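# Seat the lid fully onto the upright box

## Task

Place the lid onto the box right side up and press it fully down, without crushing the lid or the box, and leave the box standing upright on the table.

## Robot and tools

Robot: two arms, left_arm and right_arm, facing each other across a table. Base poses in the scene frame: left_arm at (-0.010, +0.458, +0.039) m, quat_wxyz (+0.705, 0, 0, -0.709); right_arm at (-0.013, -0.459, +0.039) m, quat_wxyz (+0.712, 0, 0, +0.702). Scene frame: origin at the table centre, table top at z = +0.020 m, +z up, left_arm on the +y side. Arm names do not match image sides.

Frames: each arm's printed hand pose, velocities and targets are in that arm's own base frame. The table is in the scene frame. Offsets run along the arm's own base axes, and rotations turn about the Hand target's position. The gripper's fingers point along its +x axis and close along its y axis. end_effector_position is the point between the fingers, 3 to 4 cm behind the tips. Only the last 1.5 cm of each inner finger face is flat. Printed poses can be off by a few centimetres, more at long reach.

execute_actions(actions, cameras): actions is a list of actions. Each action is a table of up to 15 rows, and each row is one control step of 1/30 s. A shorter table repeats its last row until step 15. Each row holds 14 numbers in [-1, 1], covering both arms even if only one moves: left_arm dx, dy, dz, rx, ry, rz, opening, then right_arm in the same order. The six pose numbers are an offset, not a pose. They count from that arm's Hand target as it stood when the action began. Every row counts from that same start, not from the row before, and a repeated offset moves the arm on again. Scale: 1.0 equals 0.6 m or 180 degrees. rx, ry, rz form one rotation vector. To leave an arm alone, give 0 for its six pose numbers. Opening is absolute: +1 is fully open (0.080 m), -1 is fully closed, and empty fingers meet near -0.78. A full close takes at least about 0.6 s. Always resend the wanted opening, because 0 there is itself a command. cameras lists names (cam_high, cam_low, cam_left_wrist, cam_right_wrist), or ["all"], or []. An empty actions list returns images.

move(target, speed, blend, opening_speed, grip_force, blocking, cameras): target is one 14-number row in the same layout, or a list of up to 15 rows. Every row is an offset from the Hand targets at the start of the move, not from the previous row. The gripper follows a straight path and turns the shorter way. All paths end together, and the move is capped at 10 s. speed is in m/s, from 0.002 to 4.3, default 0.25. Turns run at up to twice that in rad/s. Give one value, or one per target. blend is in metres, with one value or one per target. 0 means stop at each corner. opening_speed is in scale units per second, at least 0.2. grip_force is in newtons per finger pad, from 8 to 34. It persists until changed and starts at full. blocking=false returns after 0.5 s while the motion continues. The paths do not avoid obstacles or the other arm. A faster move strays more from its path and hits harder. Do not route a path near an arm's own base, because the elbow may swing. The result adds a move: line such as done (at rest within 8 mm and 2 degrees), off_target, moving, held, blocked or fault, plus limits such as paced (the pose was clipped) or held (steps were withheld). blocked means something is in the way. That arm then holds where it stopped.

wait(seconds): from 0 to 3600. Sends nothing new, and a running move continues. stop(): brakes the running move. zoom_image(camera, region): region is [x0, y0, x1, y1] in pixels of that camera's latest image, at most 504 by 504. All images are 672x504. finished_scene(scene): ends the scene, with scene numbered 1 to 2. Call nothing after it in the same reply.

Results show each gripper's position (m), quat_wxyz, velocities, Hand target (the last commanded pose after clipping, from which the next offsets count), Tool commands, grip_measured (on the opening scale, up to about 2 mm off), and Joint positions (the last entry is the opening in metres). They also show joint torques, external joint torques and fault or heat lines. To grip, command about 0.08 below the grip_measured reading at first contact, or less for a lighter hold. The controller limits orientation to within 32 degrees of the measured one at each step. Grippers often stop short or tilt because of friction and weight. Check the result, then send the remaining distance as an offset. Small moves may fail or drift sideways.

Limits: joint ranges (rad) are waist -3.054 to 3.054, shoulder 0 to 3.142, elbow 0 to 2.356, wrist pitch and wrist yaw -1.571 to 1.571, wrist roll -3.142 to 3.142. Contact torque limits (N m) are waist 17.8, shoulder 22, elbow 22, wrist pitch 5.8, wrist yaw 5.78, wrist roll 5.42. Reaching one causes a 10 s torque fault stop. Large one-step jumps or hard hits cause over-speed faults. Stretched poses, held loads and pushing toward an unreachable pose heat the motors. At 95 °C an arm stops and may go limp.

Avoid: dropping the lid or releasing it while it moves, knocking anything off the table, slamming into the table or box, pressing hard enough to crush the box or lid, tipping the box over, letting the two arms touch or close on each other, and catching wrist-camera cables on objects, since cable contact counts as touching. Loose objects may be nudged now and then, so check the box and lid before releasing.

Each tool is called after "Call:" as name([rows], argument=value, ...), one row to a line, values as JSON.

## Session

Call:
execute_actions(actions=[])

Call:
zoom_image(camera="cam_high", region=[170, 130, 450, 340])

Scene clock: 0.00 s.
left_arm: end_effector_position=(+0.1449, +0.3551, +0.1457) grip_measured=+1.000 end_effector_quat_wxyz=(+0.748, +0.033, +0.655, +0.101) | right_arm: end_effector_position=(+0.2049, -0.0245, +0.3086) grip_measured=+1.000 end_effector_quat_wxyz=(+0.985, +0.091, -0.086, -0.120)
Joint positions: left_arm=[1.2 1.808 1.56 -1.095 0.043 1.099 0.08] | right_arm=[0.218 0.265 0.443 -0.012 0.47 0.129 0.08]
Joint velocities: within noise
Joint torques (N m): no reading
External joint torques (N m): no reading
Heat: left arm: hottest wrist pitch 31 °C (+0.0 °C/min); right arm: hottest wrist pitch 31 °C (+0.0 °C/min).
Hand target: left_arm +0.1452, +0.3559, +0.1488; +0.749, +0.037, +0.653, +0.104 | right_arm +0.2039, -0.0247, +0.3115; +0.984, +0.093, -0.090, -0.120
Tool commands: left_gripper/opening=+1.0 right_gripper/opening=+1.0

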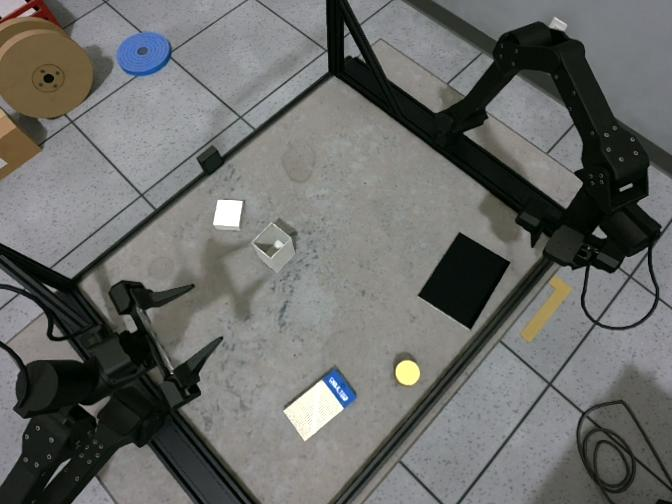

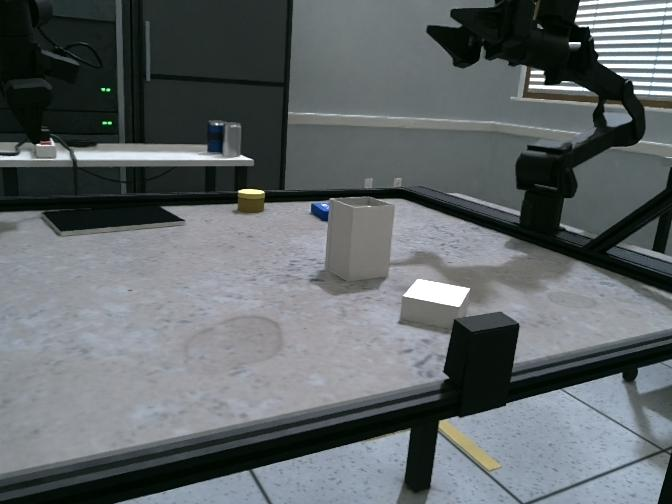

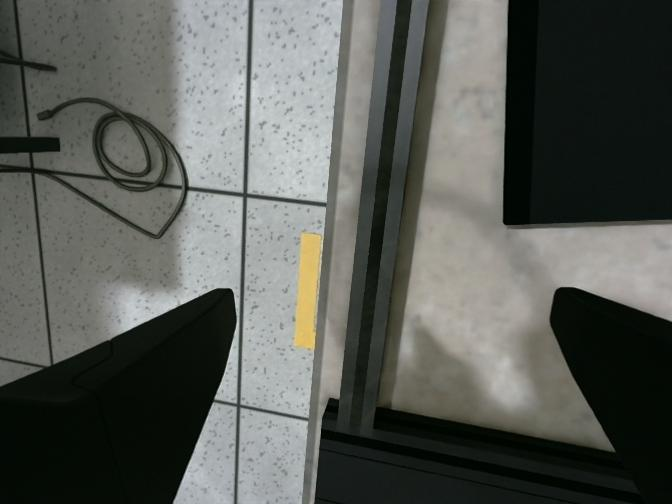

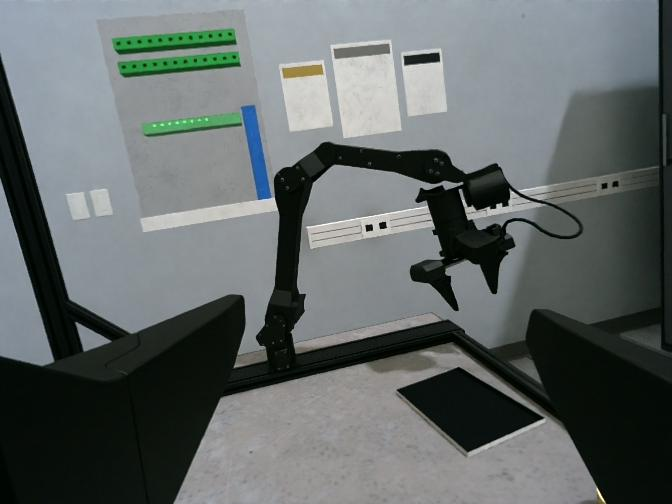

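Scaled by 1.800 from the camera's image (finer frame: 960x720).

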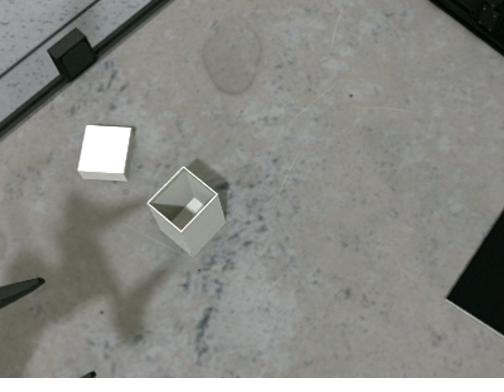

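Call:
zoom_image(camera="cam_high", region=[205, 190, 305, 280])

Call:
zoom_image(camera="cam_low", region=[310, 180, 490, 340])

Scaled by 5.040 from the camera's image (finer frame: 960x720).

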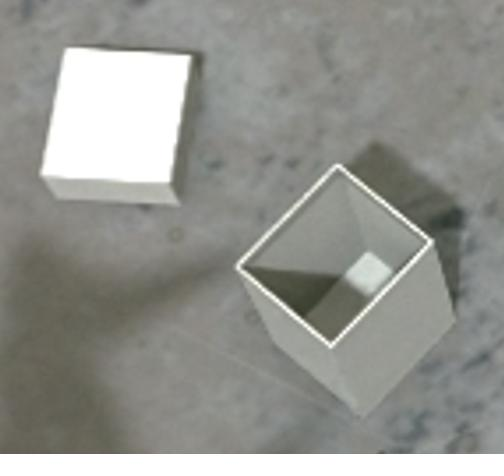

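Scaled by 2.800 from the camera's image (finer frame: 960x720).

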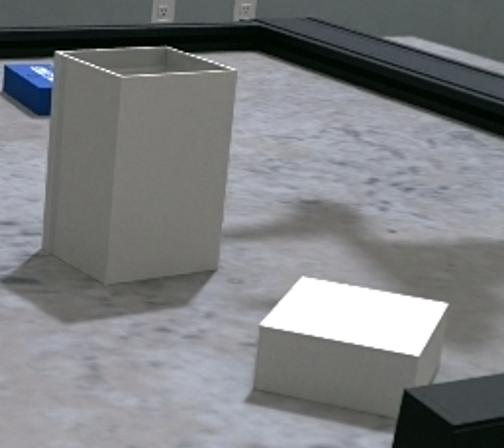

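Call:
move([
  [0,0,0,0,0,0,1, 0.2102,0.3745,-0.1858,-0.14,0.4076,0.2051,1],
  [0,0,0,0,0,0,1, 0.3235,0.4208,-0.3442,-0.1867,0.5435,0.2735,1],
], blend=[0.04, 0], speed=0.4, grip_force=10, cameras=["cam_right_wrist", "cam_high"])

Scene clock: 118.83 s.
left_arm: end_effector_position=(+0.1449, +0.3551, +0.1457) grip_measured=+1.000 end_effector_quat_wxyz=(+0.748, +0.033, +0.655, +0.101) | right_arm: end_effector_position=(+0.3962, +0.2268, +0.1046) grip_measured=+1.000 end_effector_quat_wxyz=(+0.662, -0.247, +0.664, +0.244)
Joint positions: left_arm=[1.2 1.808 1.56 -1.095 0.043 1.099 0.08] | right_arm=[0.521 2.358 2.249 -1.465 0.004 -0.187 0.08]
Joint torques (N m): left_arm=[-0.04 -7.96 5.85 0.98 0.09 0] | right_arm=[-0.07 -11.75 7.78 0.16 -0.14 -0.14]
External joint torques (N m): left_arm=[-0.06 -0.65 0.2 0.33 0.02 0.01] | right_arm=[0.02 -1.22 2.4 -0.16 -0.13 -0.15]
Heat: left arm: hottest elbow 35 °C (+2.0 °C/min); right arm: hottest wrist pitch 39 °C (+1.0 °C/min).
Hand target: left_arm +0.1452, +0.3559, +0.1488; +0.749, +0.037, +0.653, +0.104 | right_arm +0.3980, +0.2278, +0.1049; +0.663, -0.246, +0.662, +0.247
Off the commanded pose: left_arm 0.003 m, 1 deg | right_arm 0.002 m, 0 deg.
grip_force (N): 10, 10
move: done
Images, in order (width x height): cam_high 672x504, cam_right_wrist 672x504.

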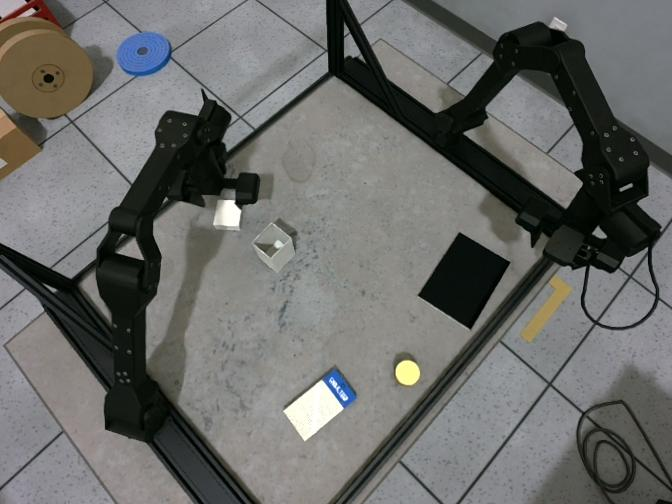

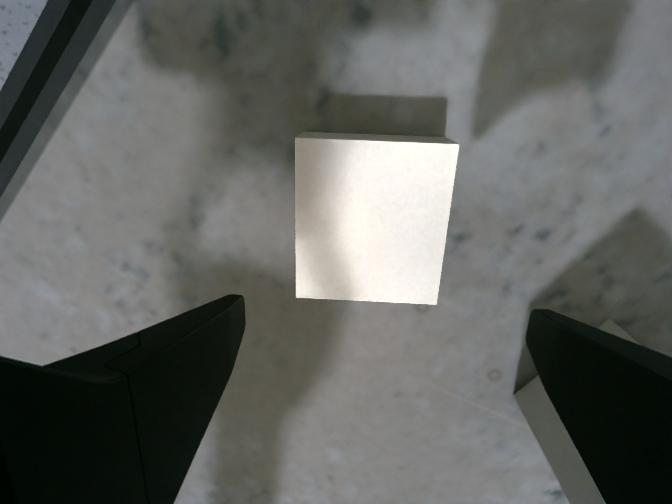

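Call:
move([
  [0,0,0,0,0,0,1, 0.0067,0.0122,-0.0498,0,0,-0.0083,1],
  [0,0,0,0,0,0,1, 0.0067,0.0122,-0.1132,0,0,-0.0083,1],
  [0,0,0,0,0,0,1, 0.0067,0.0122,-0.1132,0,0,-0.0083,0.4],
], blend=[0.005, 0, 0], speed=[0.15, 0.1, 0.1], opening_speed=0.6, cameras=["cam_right_wrist", "cam_low"])

Scene clock: 163.27 s.
left_arm: end_effector_position=(+0.1449, +0.3551, +0.1457) grip_measured=+1.000 end_effector_quat_wxyz=(+0.748, +0.033, +0.655, +0.101) | right_arm: end_effector_position=(+0.4038, +0.2340, +0.0405) grip_measured=+0.535 end_effector_quat_wxyz=(+0.669, -0.239, +0.663, +0.237)
Joint positions: left_arm=[1.2 1.808 1.56 -1.095 0.043 1.099 0.08] | right_arm=[0.526 2.395 2.06 -1.227 0.004 -0.161 0.059]
Joint torques (N m): left_arm=[-0.03 -7.92 5.84 0.96 0.08 -0.01] | right_arm=[0.19 -12.19 5.82 0.6 -0.16 0.16]
External joint torques (N m): left_arm=[0 -0.64 0.23 0.33 0.01 0] | right_arm=[0.15 -1.51 0.45 0.28 -0.14 0.16]
Heat: left arm: hottest elbow 35 °C (+1.0 °C/min); right arm: hottest shoulder 40 °C (+12.1 °C/min).
Hand target: left_arm +0.1452, +0.3559, +0.1488; +0.749, +0.037, +0.653, +0.104 | right_arm +0.4021, +0.2351, +0.0371; +0.666, -0.237, +0.666, +0.238
Off the commanded pose: left_arm 0.003 m, 1 deg | right_arm 0.004 m, 1 deg.
grip_force (N): 10, 10
move: done
Images, in order (width x height): cam_low 672x504, cam_right_wrist 672x504.

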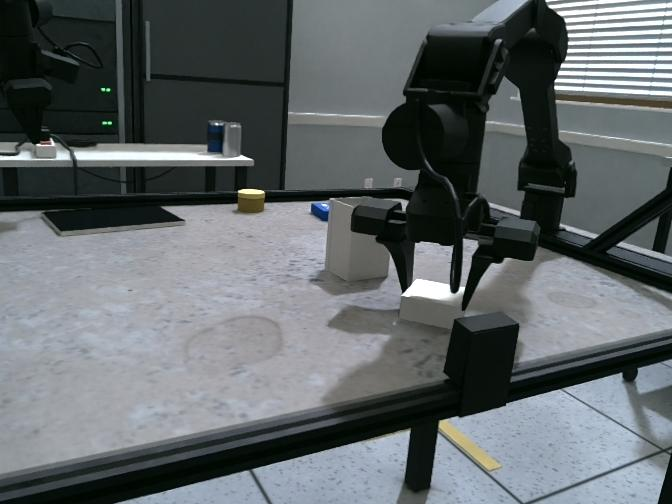

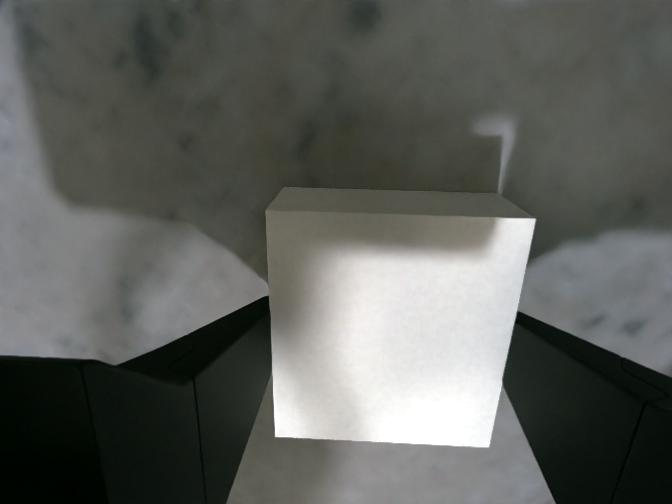

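Call:
move([
  [0,0,0,0,0,0,1, 0,0,0.1167,0,0,0,0.4],
  [0,0,0,0,0,0,1, -0.0452,-0.1252,0.2215,0,0,-0.1,0.4],
  [0,0,0,0,0,0,1, 0.005,-0.2617,0.2082,0,0,-0.1917,0.4],
], blend=[0.03, 0.03, 0], speed=[0.12, 0.25, 0.25], cameras=["cam_right_wrist", "cam_low", "cam_high"])

Call:
zoom_image(camera="cam_low", region=[310, 130, 430, 290])

Call:
zoom_image(camera="cam_high", region=[220, 180, 320, 280])

Scene clock: 231.80 s.
left_arm: end_effector_position=(+0.1449, +0.3551, +0.1457) grip_measured=+1.000 end_effector_quat_wxyz=(+0.748, +0.033, +0.655, +0.101) | right_arm: end_effector_position=(+0.4025, +0.0770, +0.1619) grip_measured=+0.535 end_effector_quat_wxyz=(+0.705, -0.032, +0.708, +0.030)
Joint positions: left_arm=[1.2 1.808 1.56 -1.095 0.043 1.099 0.08] | right_arm=[0.19 2.152 2.136 -1.56 0.003 0.103 0.059]
Joint torques (N m): left_arm=[0.08 -7.88 5.79 0.98 0.08 0.01] | right_arm=[-0.01 -10.43 7.41 0.54 -0.11 0.18]
External joint torques (N m): left_arm=[0.05 -0.45 0.04 0.31 0.01 0.01] | right_arm=[-0.04 -1.23 2.18 0.24 -0.12 0.18]
Heat: left arm: hottest elbow 36 °C (+1.0 °C/min); right arm: hottest shoulder 49 °C (+7.0 °C/min).
Hand target: left_arm +0.1452, +0.3559, +0.1488; +0.749, +0.037, +0.653, +0.104 | right_arm +0.4050, +0.0782, +0.1620; +0.707, -0.029, +0.706, +0.030
Off the commanded pose: left_arm 0.003 m, 1 deg | right_arm 0.003 m, 0 deg.
grip_force (N): 10, 10
move: done
Images, in order (width x height): cam_high 672x504, cam_low 672x504, cam_right_wrist 672x504.

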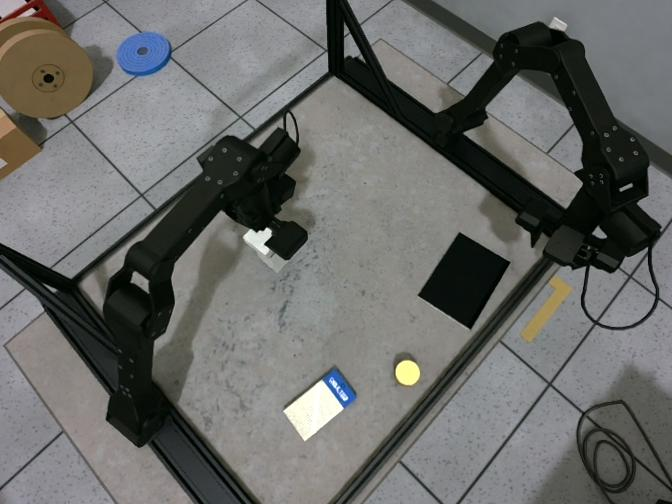

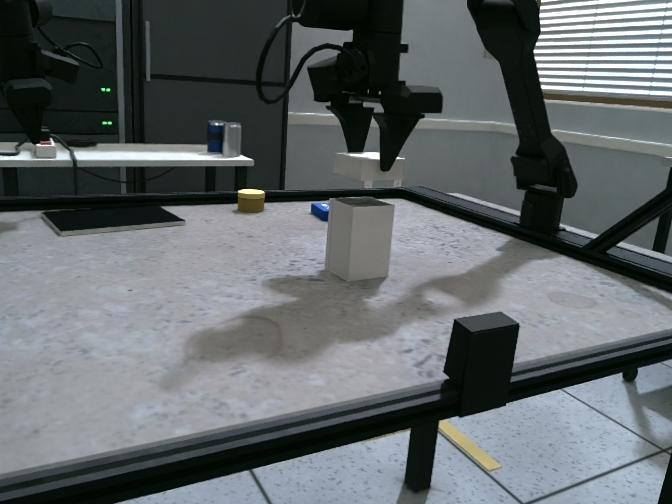

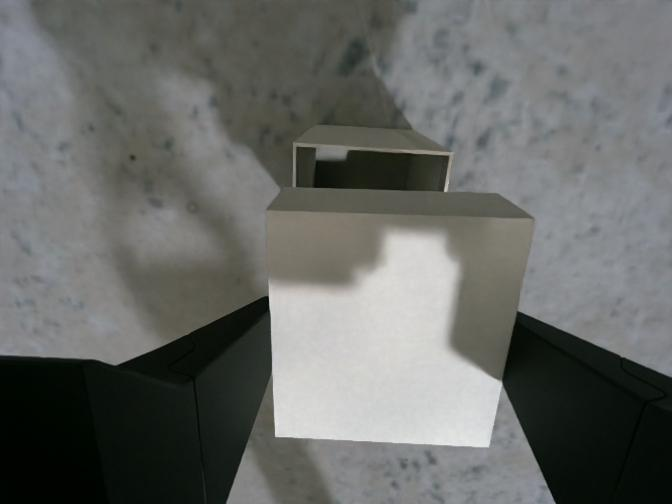

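Scaled by 3.150 from the camera's image (finer frame: 960x720).

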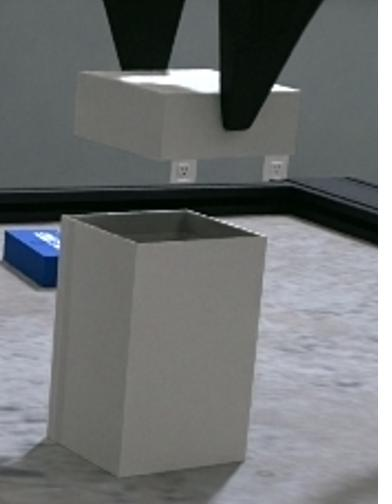

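Scaled by 5.040 from the camera's image (finer frame: 960x720).

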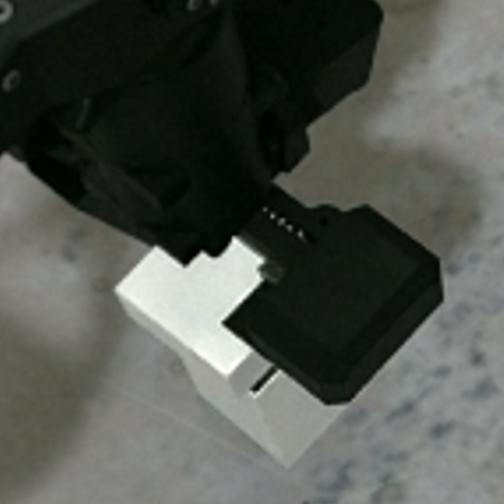

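Call:
move(target=[0,0,0,0,0,0,1, 0.0125,0.0053,-0.03,0,0,-0.0144,0.4], speed=0.1, cameras=["cam_right_wrist", "cam_low", "cam_high"])

Call:
zoom_image(camera="cam_low", region=[310, 130, 430, 290])

Call:
zoom_image(camera="cam_high", region=[230, 210, 310, 280])

Call:
zoom_image(camera="cam_right_wrist", region=[240, 120, 560, 260])

Scene clock: 310.83 s.
left_arm: end_effector_position=(+0.1449, +0.3551, +0.1457) grip_measured=+1.000 end_effector_quat_wxyz=(+0.748, +0.033, +0.655, +0.101) | right_arm: end_effector_position=(+0.4127, +0.0796, +0.1463) grip_measured=+0.535 end_effector_quat_wxyz=(+0.709, -0.015, +0.705, +0.013)
Joint positions: left_arm=[1.2 1.808 1.56 -1.095 0.043 1.099 0.08] | right_arm=[0.192 2.179 2.116 -1.502 0.003 0.152 0.059]
Joint torques (N m): left_arm=[-0.04 -7.93 5.82 0.94 0.08 -0.01] | right_arm=[0.32 -11.14 5.68 0.63 -0.11 0.17]
External joint torques (N m): left_arm=[-0.04 -0.62 0.16 0.29 0.01 0] | right_arm=[0.32 -1.7 0.39 0.31 -0.11 0.17]
Heat: left arm: hottest elbow 37 °C (+1.0 °C/min); right arm: hottest shoulder 52 °C (+1.0 °C/min). Fold the right arm in close to its base, or ease its load, before you think long.
Hand target: left_arm +0.1452, +0.3559, +0.1488; +0.749, +0.037, +0.653, +0.104 | right_arm +0.4125, +0.0813, +0.1441; +0.707, -0.013, +0.706, +0.014
Off the commanded pose: left_arm 0.003 m, 1 deg | right_arm 0.003 m, 0 deg.
MOTOR HOT: joint 2 (shoulder) of the right arm reports 52 °C; the controller stops that arm at 95 °C. To cool a motor, set the load down, stop pushing, or move to a pose that needs little force.
grip_force (N): 10, 10
move: done
Images, in order (width x height): cam_high 672x504, cam_low 672x504, cam_right_wrist 672x504.

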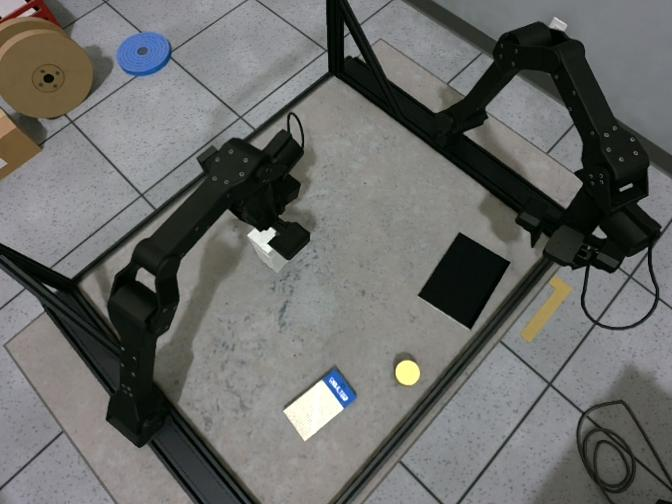

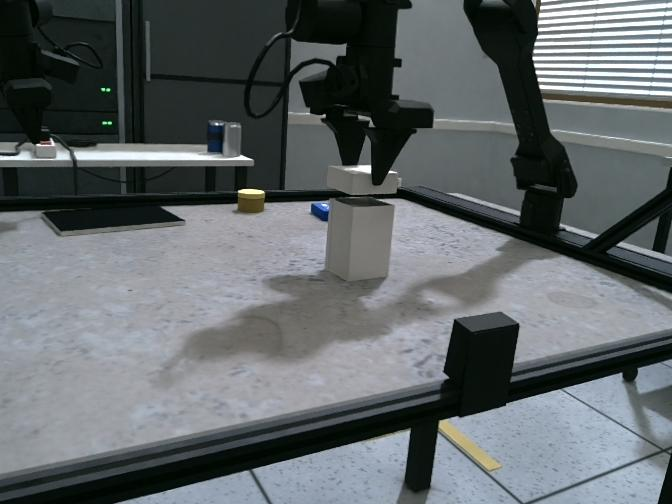

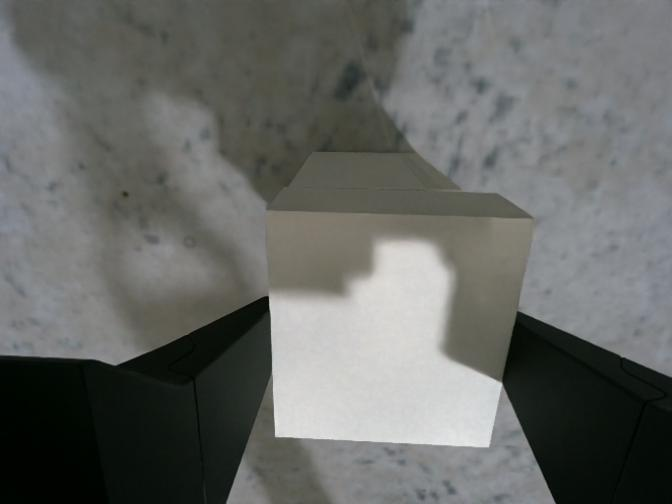

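Scaled by 3.150 from the camera's image (finer frame: 960x720).

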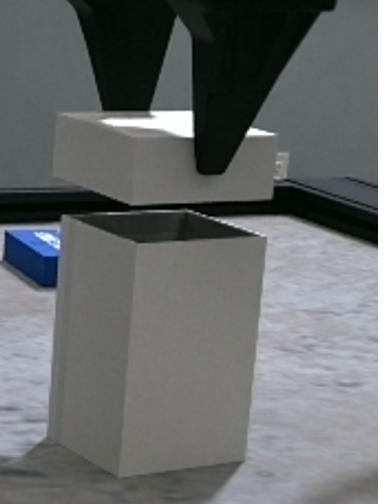

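Scaled by 6.300 from the camera's image (finer frame: 960x720).

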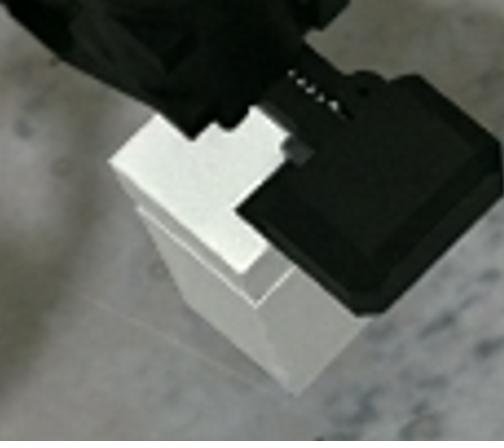

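Scaled by 1.575 from the camera's image (finer frame: 960x720).

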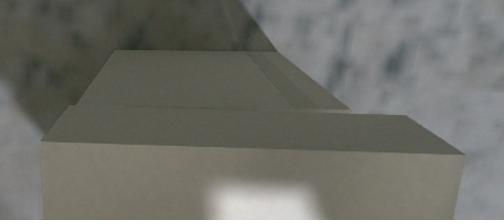

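Call:
move(target=[0,0,0,0,0,0,1, -0.0027,0.0045,-0.0167,0,0,0.0056,0.4], speed=0.06, cameras=["cam_right_wrist", "cam_low", "cam_high"])

Call:
zoom_image(camera="cam_low", region=[320, 160, 410, 290])

Call:
zoom_image(camera="cam_high", region=[240, 220, 310, 280])

Call:
zoom_image(camera="cam_right_wrist", region=[250, 130, 550, 240])

Scene clock: 419.27 s.
left_arm: end_effector_position=(+0.1449, +0.3551, +0.1457) grip_measured=+1.000 end_effector_quat_wxyz=(+0.748, +0.033, +0.655, +0.101) | right_arm: end_effector_position=(+0.4118, +0.0828, +0.1316) grip_measured=+0.535 end_effector_quat_wxyz=(+0.705, -0.019, +0.709, +0.016)
Joint positions: left_arm=[1.2 1.808 1.56 -1.095 0.043 1.099 0.08] | right_arm=[0.2 2.179 2.057 -1.454 0.003 0.15 0.059]
Joint torques (N m): left_arm=[-0.02 -7.96 5.81 0.99 0.09 0] | right_arm=[0.26 -12.72 5.51 0.61 -0.11 -0.11]
External joint torques (N m): left_arm=[-0.09 -0.57 0.15 0.36 0.02 0.01] | right_arm=[0.31 -3.3 0.19 0.29 -0.12 -0.11]
Heat: left arm: hottest elbow 38 °C (+1.0 °C/min); right arm: hottest shoulder 54 °C (+2.0 °C/min). Fold the right arm in close to its base, or ease its load, before you think long.
Hand target: left_arm +0.1452, +0.3559, +0.1488; +0.749, +0.037, +0.653, +0.104 | right_arm +0.4110, +0.0841, +0.1341; +0.707, -0.019, +0.706, +0.020
Off the commanded pose: left_arm 0.003 m, 1 deg | right_arm 0.003 m, 1 deg.
MOTOR HOT: still on. Joint 2 (shoulder) of the right arm reports 54 °C.
grip_force (N): 10, 10
move: done
Images, in order (width x height): cam_high 672x504, cam_low 672x504, cam_right_wrist 672x504.

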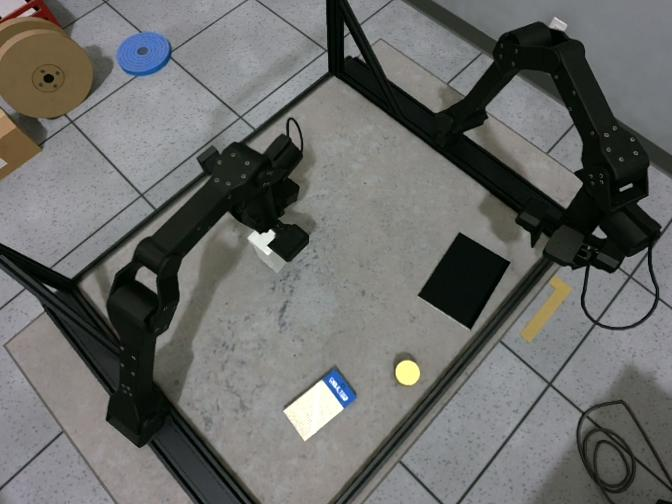

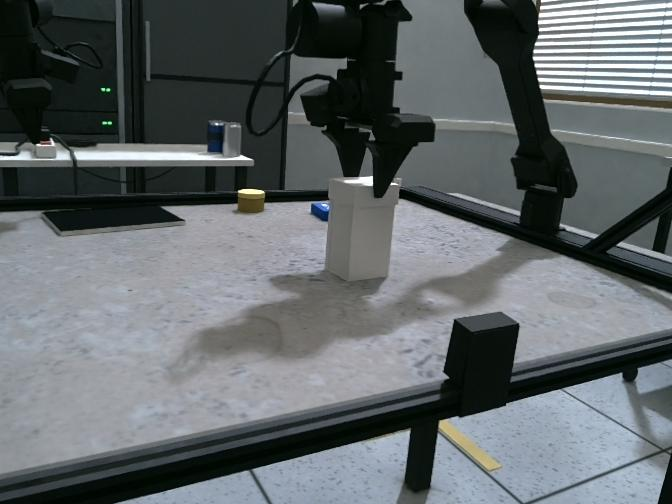

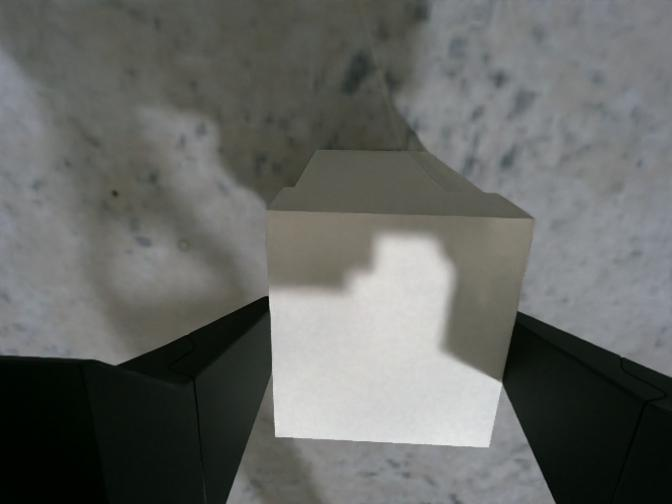

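Scaled by 3.877 from the camera's image (finer frame: 960x720).

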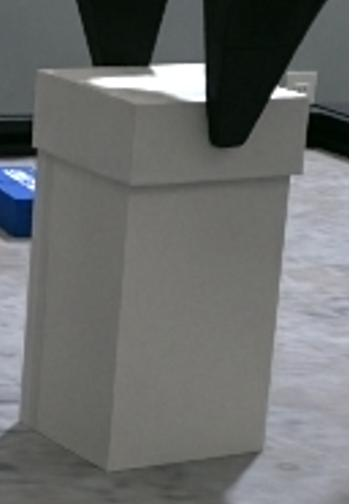

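Scaled by 7.200 from the camera's image (finer frame: 960x720).

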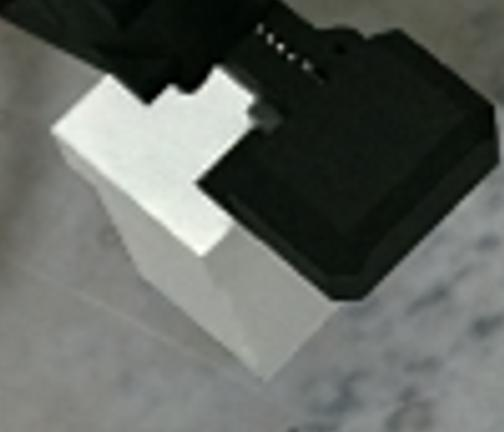

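Scaled by 1.680 from the camera's image (finer frame: 960x720).

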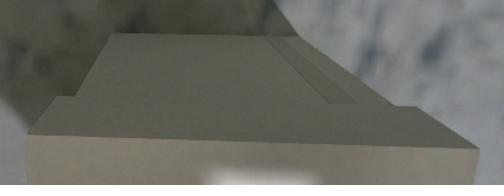

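Call:
move(target=[0,0,0,0,0,0,1, 0,0,-0.0125,0,0,0,0.4], speed=0.04, cameras=["cam_right_wrist", "cam_low"])

Call:
zoom_image(camera="cam_low", region=[320, 160, 410, 290])

Call:
zoom_image(camera="cam_right_wrist", region=[250, 130, 550, 240])

Scene clock: 449.50 s.
left_arm: end_effector_position=(+0.1449, +0.3551, +0.1457) grip_measured=+1.000 end_effector_quat_wxyz=(+0.748, +0.033, +0.655, +0.101) | right_arm: end_effector_position=(+0.4120, +0.0829, +0.1230) grip_measured=+0.535 end_effector_quat_wxyz=(+0.704, -0.019, +0.710, +0.016)
Joint positions: left_arm=[1.2 1.808 1.56 -1.095 0.043 1.099 0.08] | right_arm=[0.2 2.179 2.022 -1.423 0.003 0.15 0.059]
Joint torques (N m): left_arm=[-0.02 -7.95 5.88 0.96 0.07 0.01] | right_arm=[0.17 -13.06 5.28 0.65 -0.1 -0.1]
External joint torques (N m): left_arm=[-0.07 -0.58 0.19 0.31 0 0.02] | right_arm=[0.18 -3.61 -0.08 0.32 -0.1 -0.1]
Heat: left arm: hottest elbow 38 °C (+1.0 °C/min); right arm: hottest shoulder 58 °C (+5.0 °C/min). Fold the right arm in close to its base, or ease its load, before you think long.
Hand target: left_arm +0.1452, +0.3559, +0.1488; +0.749, +0.037, +0.653, +0.104 | right_arm +0.4109, +0.0841, +0.1265; +0.707, -0.020, +0.706, +0.020
Off the commanded pose: left_arm 0.003 m, 1 deg | right_arm 0.004 m, 1 deg.
MOTOR HOT: still on. Joint 2 (shoulder) of the right arm reports 58 °C.
grip_force (N): 10, 10
move: done
Images, in order (width x height): cam_low 672x504, cam_right_wrist 672x504.

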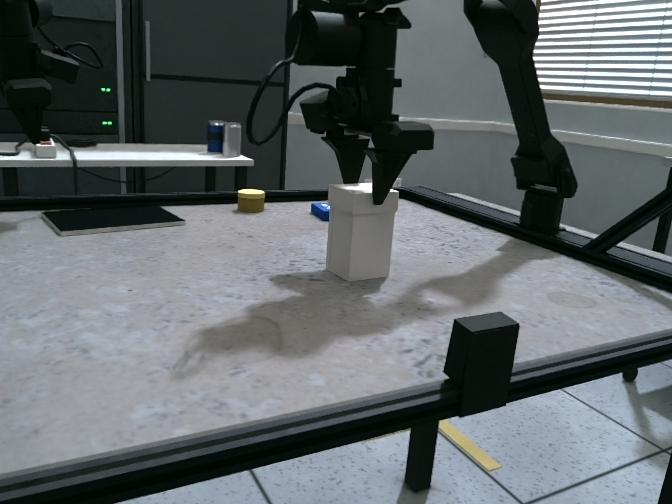

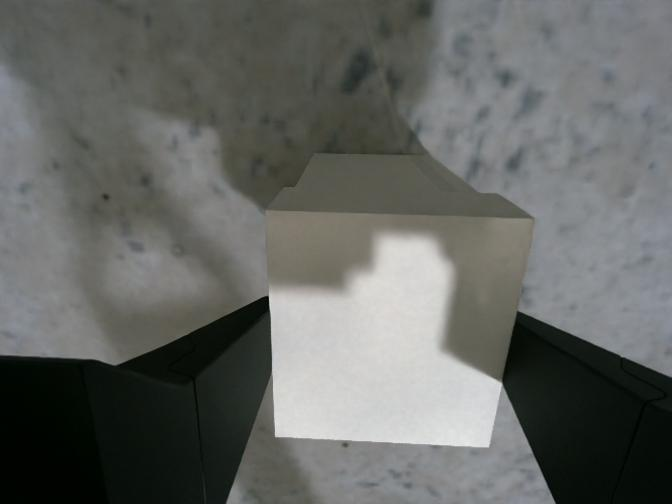

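Scaled by 3.877 from the camera's image (finer frame: 960x720).

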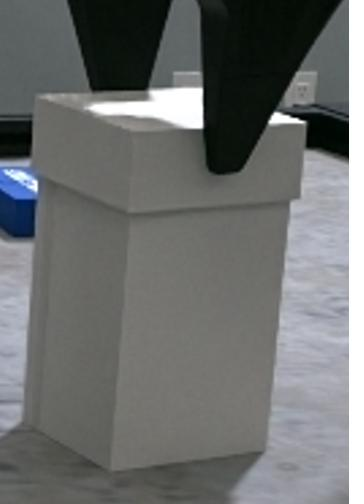

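Scaled by 1.680 from the camera's image (finer frame: 960x720).

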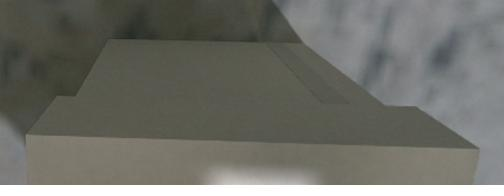

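Call:
move(target=[0,0,0,0,0,0,1, 0,0,-0.0183,0,0,0,0.4], speed=0.04, cameras=["cam_right_wrist", "cam_low"])

Call:
zoom_image(camera="cam_low", region=[320, 160, 410, 290])

Scene clock: 461.97 s.
left_arm: end_effector_position=(+0.1449, +0.3551, +0.1457) grip_measured=+1.000 end_effector_quat_wxyz=(+0.748, +0.033, +0.655, +0.101) | right_arm: end_effector_position=(+0.4124, +0.0830, +0.1122) grip_measured=+0.535 end_effector_quat_wxyz=(+0.704, -0.019, +0.709, +0.016)
Joint positions: left_arm=[1.2 1.808 1.56 -1.095 0.043 1.099 0.08] | right_arm=[0.2 2.176 1.975 -1.377 0.003 0.15 0.059]
Joint torques (N m): left_arm=[0.02 -7.92 5.82 0.97 0.08 0.02] | right_arm=[0.15 -13.27 5.19 0.64 -0.07 -0.11]
External joint torques (N m): left_arm=[0.02 -0.64 0.19 0.33 0.01 0.03] | right_arm=[0.23 -3.83 -0.17 0.32 -0.08 -0.11]
Heat: left arm: hottest elbow 38 °C (+1.0 °C/min); right arm: hottest shoulder 60 °C (+7.0 °C/min). Fold the right arm in close to its base, or ease its load, before you think long.
Hand target: left_arm +0.1452, +0.3559, +0.1488; +0.749, +0.037, +0.653, +0.104 | right_arm +0.4109, +0.0841, +0.1155; +0.707, -0.020, +0.706, +0.020
Off the commanded pose: left_arm 0.003 m, 1 deg | right_arm 0.004 m, 1 deg.
MOTOR HOT: still on. Joint 2 (shoulder) of the right arm reports 60 °C.
grip_force (N): 10, 10
move: done
Images, in order (width x height): cam_low 672x504, cam_right_wrist 672x504.

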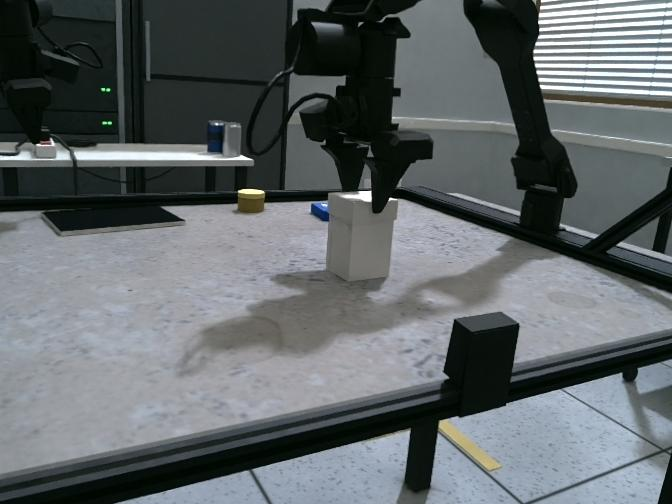

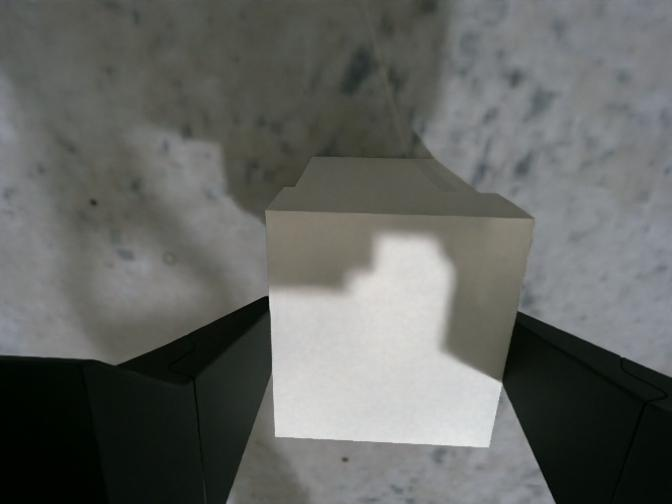

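Scaled by 3.877 from the camera's image (finer frame: 960x720).

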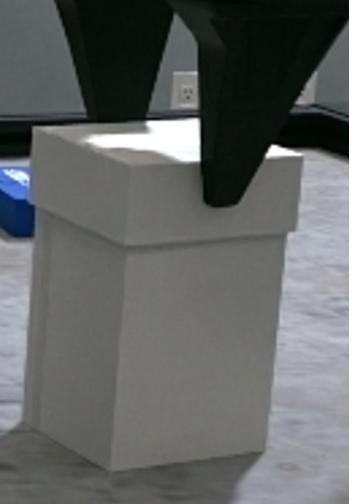

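Call:
move(target=[0,0,0,0,0,0,1, 0,0,-0.0133,0,0,0,0.4], speed=0.04, cameras=["cam_right_wrist", "cam_low"])

Call:
zoom_image(camera="cam_low", region=[320, 160, 410, 290])

Scene clock: 470.67 s.
left_arm: end_effector_position=(+0.1449, +0.3551, +0.1457) grip_measured=+1.000 end_effector_quat_wxyz=(+0.748, +0.033, +0.655, +0.101) | right_arm: end_effector_position=(+0.4124, +0.0830, +0.1062) grip_measured=+0.535 end_effector_quat_wxyz=(+0.706, -0.019, +0.708, +0.017)
Joint positions: left_arm=[1.2 1.808 1.56 -1.095 0.043 1.099 0.08] | right_arm=[0.2 2.171 1.943 -1.346 0.002 0.15 0.059]
Joint torques (N m): left_arm=[0.05 -7.85 5.81 0.99 0.11 -0.01] | right_arm=[0.13 -12.67 5.09 0.69 -0.06 -0.09]
External joint torques (N m): left_arm=[0.02 -0.45 0.07 0.32 0.04 0] | right_arm=[0.05 -3.17 -0.33 0.35 -0.06 -0.09]
Heat: left arm: hottest elbow 38 °C (+0.0 °C/min); right arm: hottest shoulder 61 °C (+7.0 °C/min). Fold the right arm in close to its base, or ease its load, before you think long.
Hand target: left_arm +0.1452, +0.3559, +0.1488; +0.749, +0.037, +0.653, +0.104 | right_arm +0.4109, +0.0841, +0.1076; +0.707, -0.019, +0.706, +0.020
Off the commanded pose: left_arm 0.003 m, 1 deg | right_arm 0.002 m, 0 deg.
MOTOR HOT: still on. Joint 2 (shoulder) of the right arm reports 61 °C.
grip_force (N): 10, 10
move: done
Images, in order (width x height): cam_low 672x504, cam_right_wrist 672x504.

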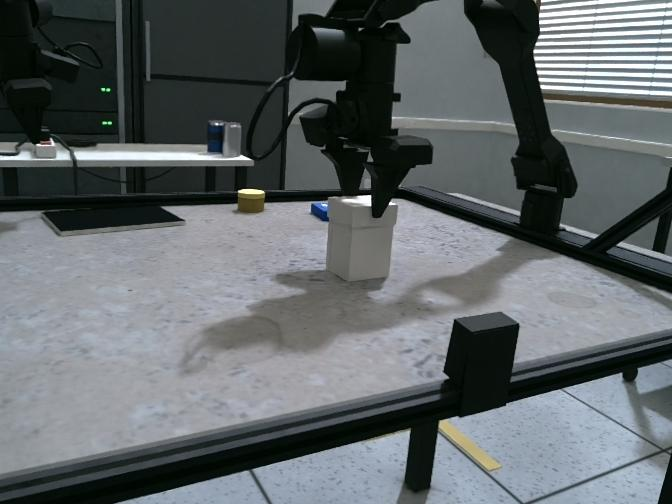

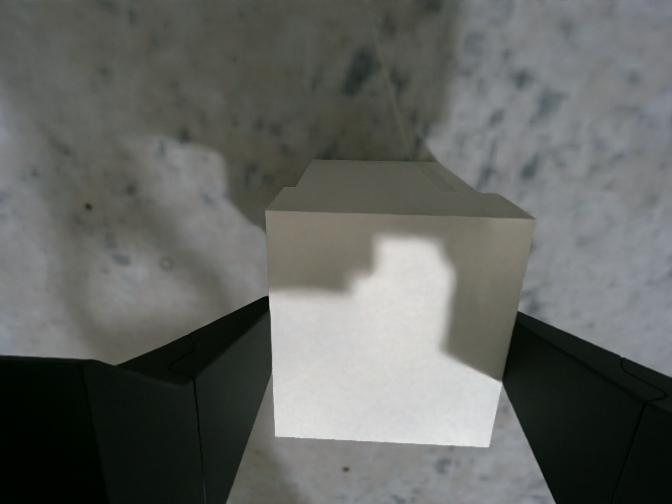

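Scaled by 3.877 from the camera's image (finer frame: 960x720).

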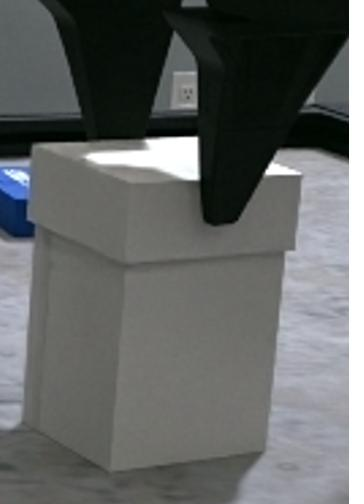

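Call:
move(target=[0,0,0,0,0,0,1, 0,0,-0.01,0,0,0,0.4], speed=0.04, cameras=["cam_low"])

Call:
zoom_image(camera="cam_low", region=[320, 160, 410, 290])

Scene clock: 481.47 s.
left_arm: end_effector_position=(+0.1449, +0.3551, +0.1457) grip_measured=+1.000 end_effector_quat_wxyz=(+0.748, +0.033, +0.655, +0.101) | right_arm: end_effector_position=(+0.4121, +0.0830, +0.1050) grip_measured=+0.535 end_effector_quat_wxyz=(+0.709, -0.018, +0.705, +0.017)
Joint positions: left_arm=[1.2 1.808 1.56 -1.095 0.043 1.099 0.08] | right_arm=[0.2 2.161 1.922 -1.326 0.002 0.15 0.059]
Joint torques (N m): left_arm=[0.04 -7.91 5.86 0.96 0.09 0.01] | right_arm=[0.1 -11.31 4.8 1.03 -0.09 -0.1]
External joint torques (N m): left_arm=[0.01 -0.54 0.16 0.3 0.02 0.02] | right_arm=[0.23 -1.89 -0.6 0.7 -0.1 -0.1]
Heat: left arm: hottest elbow 38 °C (+0.0 °C/min); right arm: hottest shoulder 60 °C (+5.0 °C/min). Fold the right arm in close to its base, or ease its load, before you think long.
Hand target: left_arm +0.1452, +0.3559, +0.1488; +0.749, +0.037, +0.653, +0.104 | right_arm +0.4109, +0.0841, +0.1014; +0.707, -0.019, +0.706, +0.020
Off the commanded pose: left_arm 0.003 m, 1 deg | right_arm 0.004 m, 0 deg.
MOTOR HOT: still on. Joint 2 (shoulder) of the right arm reports 60 °C.
grip_force (N): 10, 10
move: done

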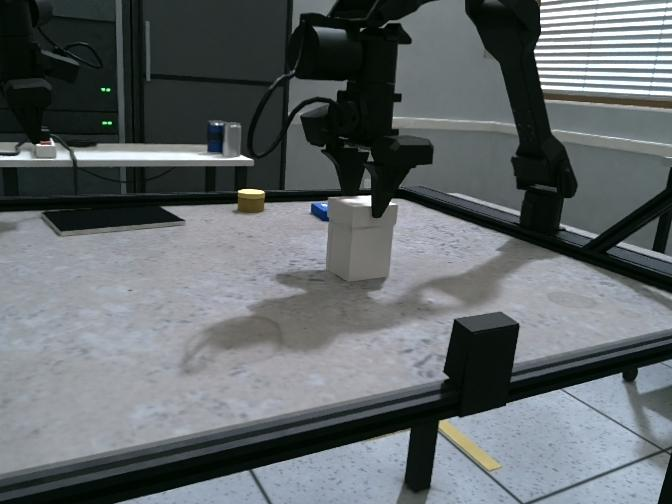

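Scaled by 3.877 from the camera's image (finer frame: 960x720).

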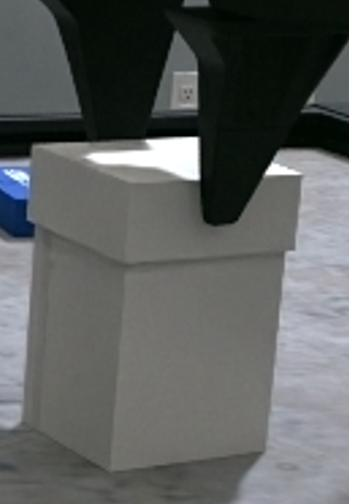

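Call:
move([
  [0,0,0,0,0,0,1, 0,0,0.0045,0,0,0,0.4],
  [0,0,0,0,0,0,1, 0,0,0.0045,0,0,0,0.85],
  [0,0,0,0,0,0,1, 0.004,0,0.085,0,0,0,0.85],
], speed=[0.05, 0.05, 0.12], opening_speed=0.7, cameras=["cam_low", "cam_right_wrist", "cam_high"])

Call:
zoom_image(camera="cam_low", region=[320, 180, 410, 290])

Scene clock: 530.27 s.
left_arm: end_effector_position=(+0.1449, +0.3551, +0.1457) grip_measured=+1.000 end_effector_quat_wxyz=(+0.748, +0.033, +0.655, +0.101) | right_arm: end_effector_position=(+0.4115, +0.0828, +0.1515) grip_measured=+0.847 end_effector_quat_wxyz=(+0.706, -0.019, +0.708, +0.017)
Joint positions: left_arm=[1.2 1.808 1.56 -1.095 0.043 1.099 0.08] | right_arm=[0.2 2.192 2.157 -1.54 0.002 0.15 0.073]
Joint torques (N m): left_arm=[-0.01 -7.83 5.74 0.99 0.09 0] | right_arm=[0.16 -10.77 7.72 0.23 -0.08 -0.1]
External joint torques (N m): left_arm=[-0.04 -0.47 0.1 0.36 0.03 0] | right_arm=[0.12 -1.27 2.42 -0.09 -0.08 -0.1]
Heat: left arm: hottest elbow 38 °C (+0.0 °C/min); right arm: hottest shoulder 53 °C (-8.1 °C/min). Fold the right arm in close to its base, or ease its load, before you think long.
Hand target: left_arm +0.1452, +0.3559, +0.1488; +0.749, +0.037, +0.653, +0.104 | right_arm +0.4133, +0.0841, +0.1526; +0.707, -0.019, +0.706, +0.020
Off the commanded pose: left_arm 0.003 m, 1 deg | right_arm 0.002 m, 0 deg.
MOTOR HOT: still on. Joint 2 (shoulder) of the right arm reports 53 °C.
grip_force (N): 10, 10
move: done
Images, in order (width x height): cam_high 672x504, cam_low 672x504, cam_right_wrist 672x504.

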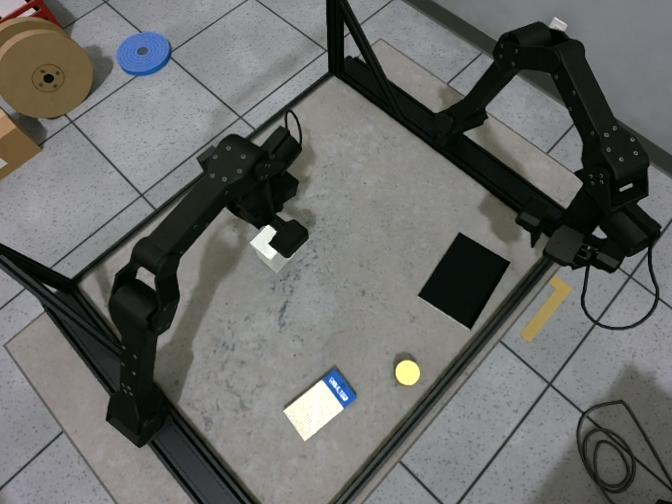

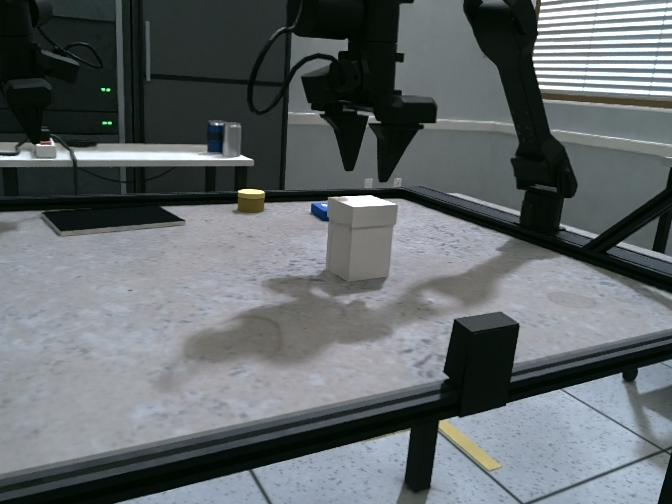

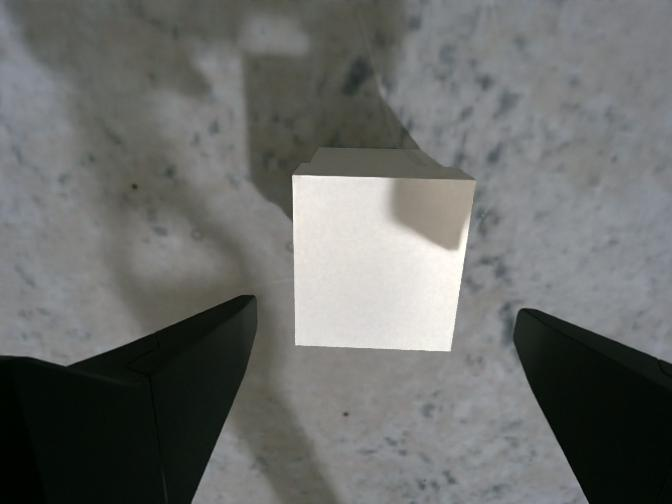

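Scaled by 4.582 from the camera's image (finer frame: 960x720).

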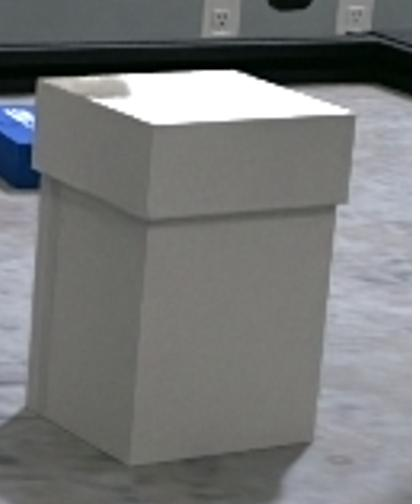

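Call:
finished_scene(scene=2)

The scene is finished: the task was done.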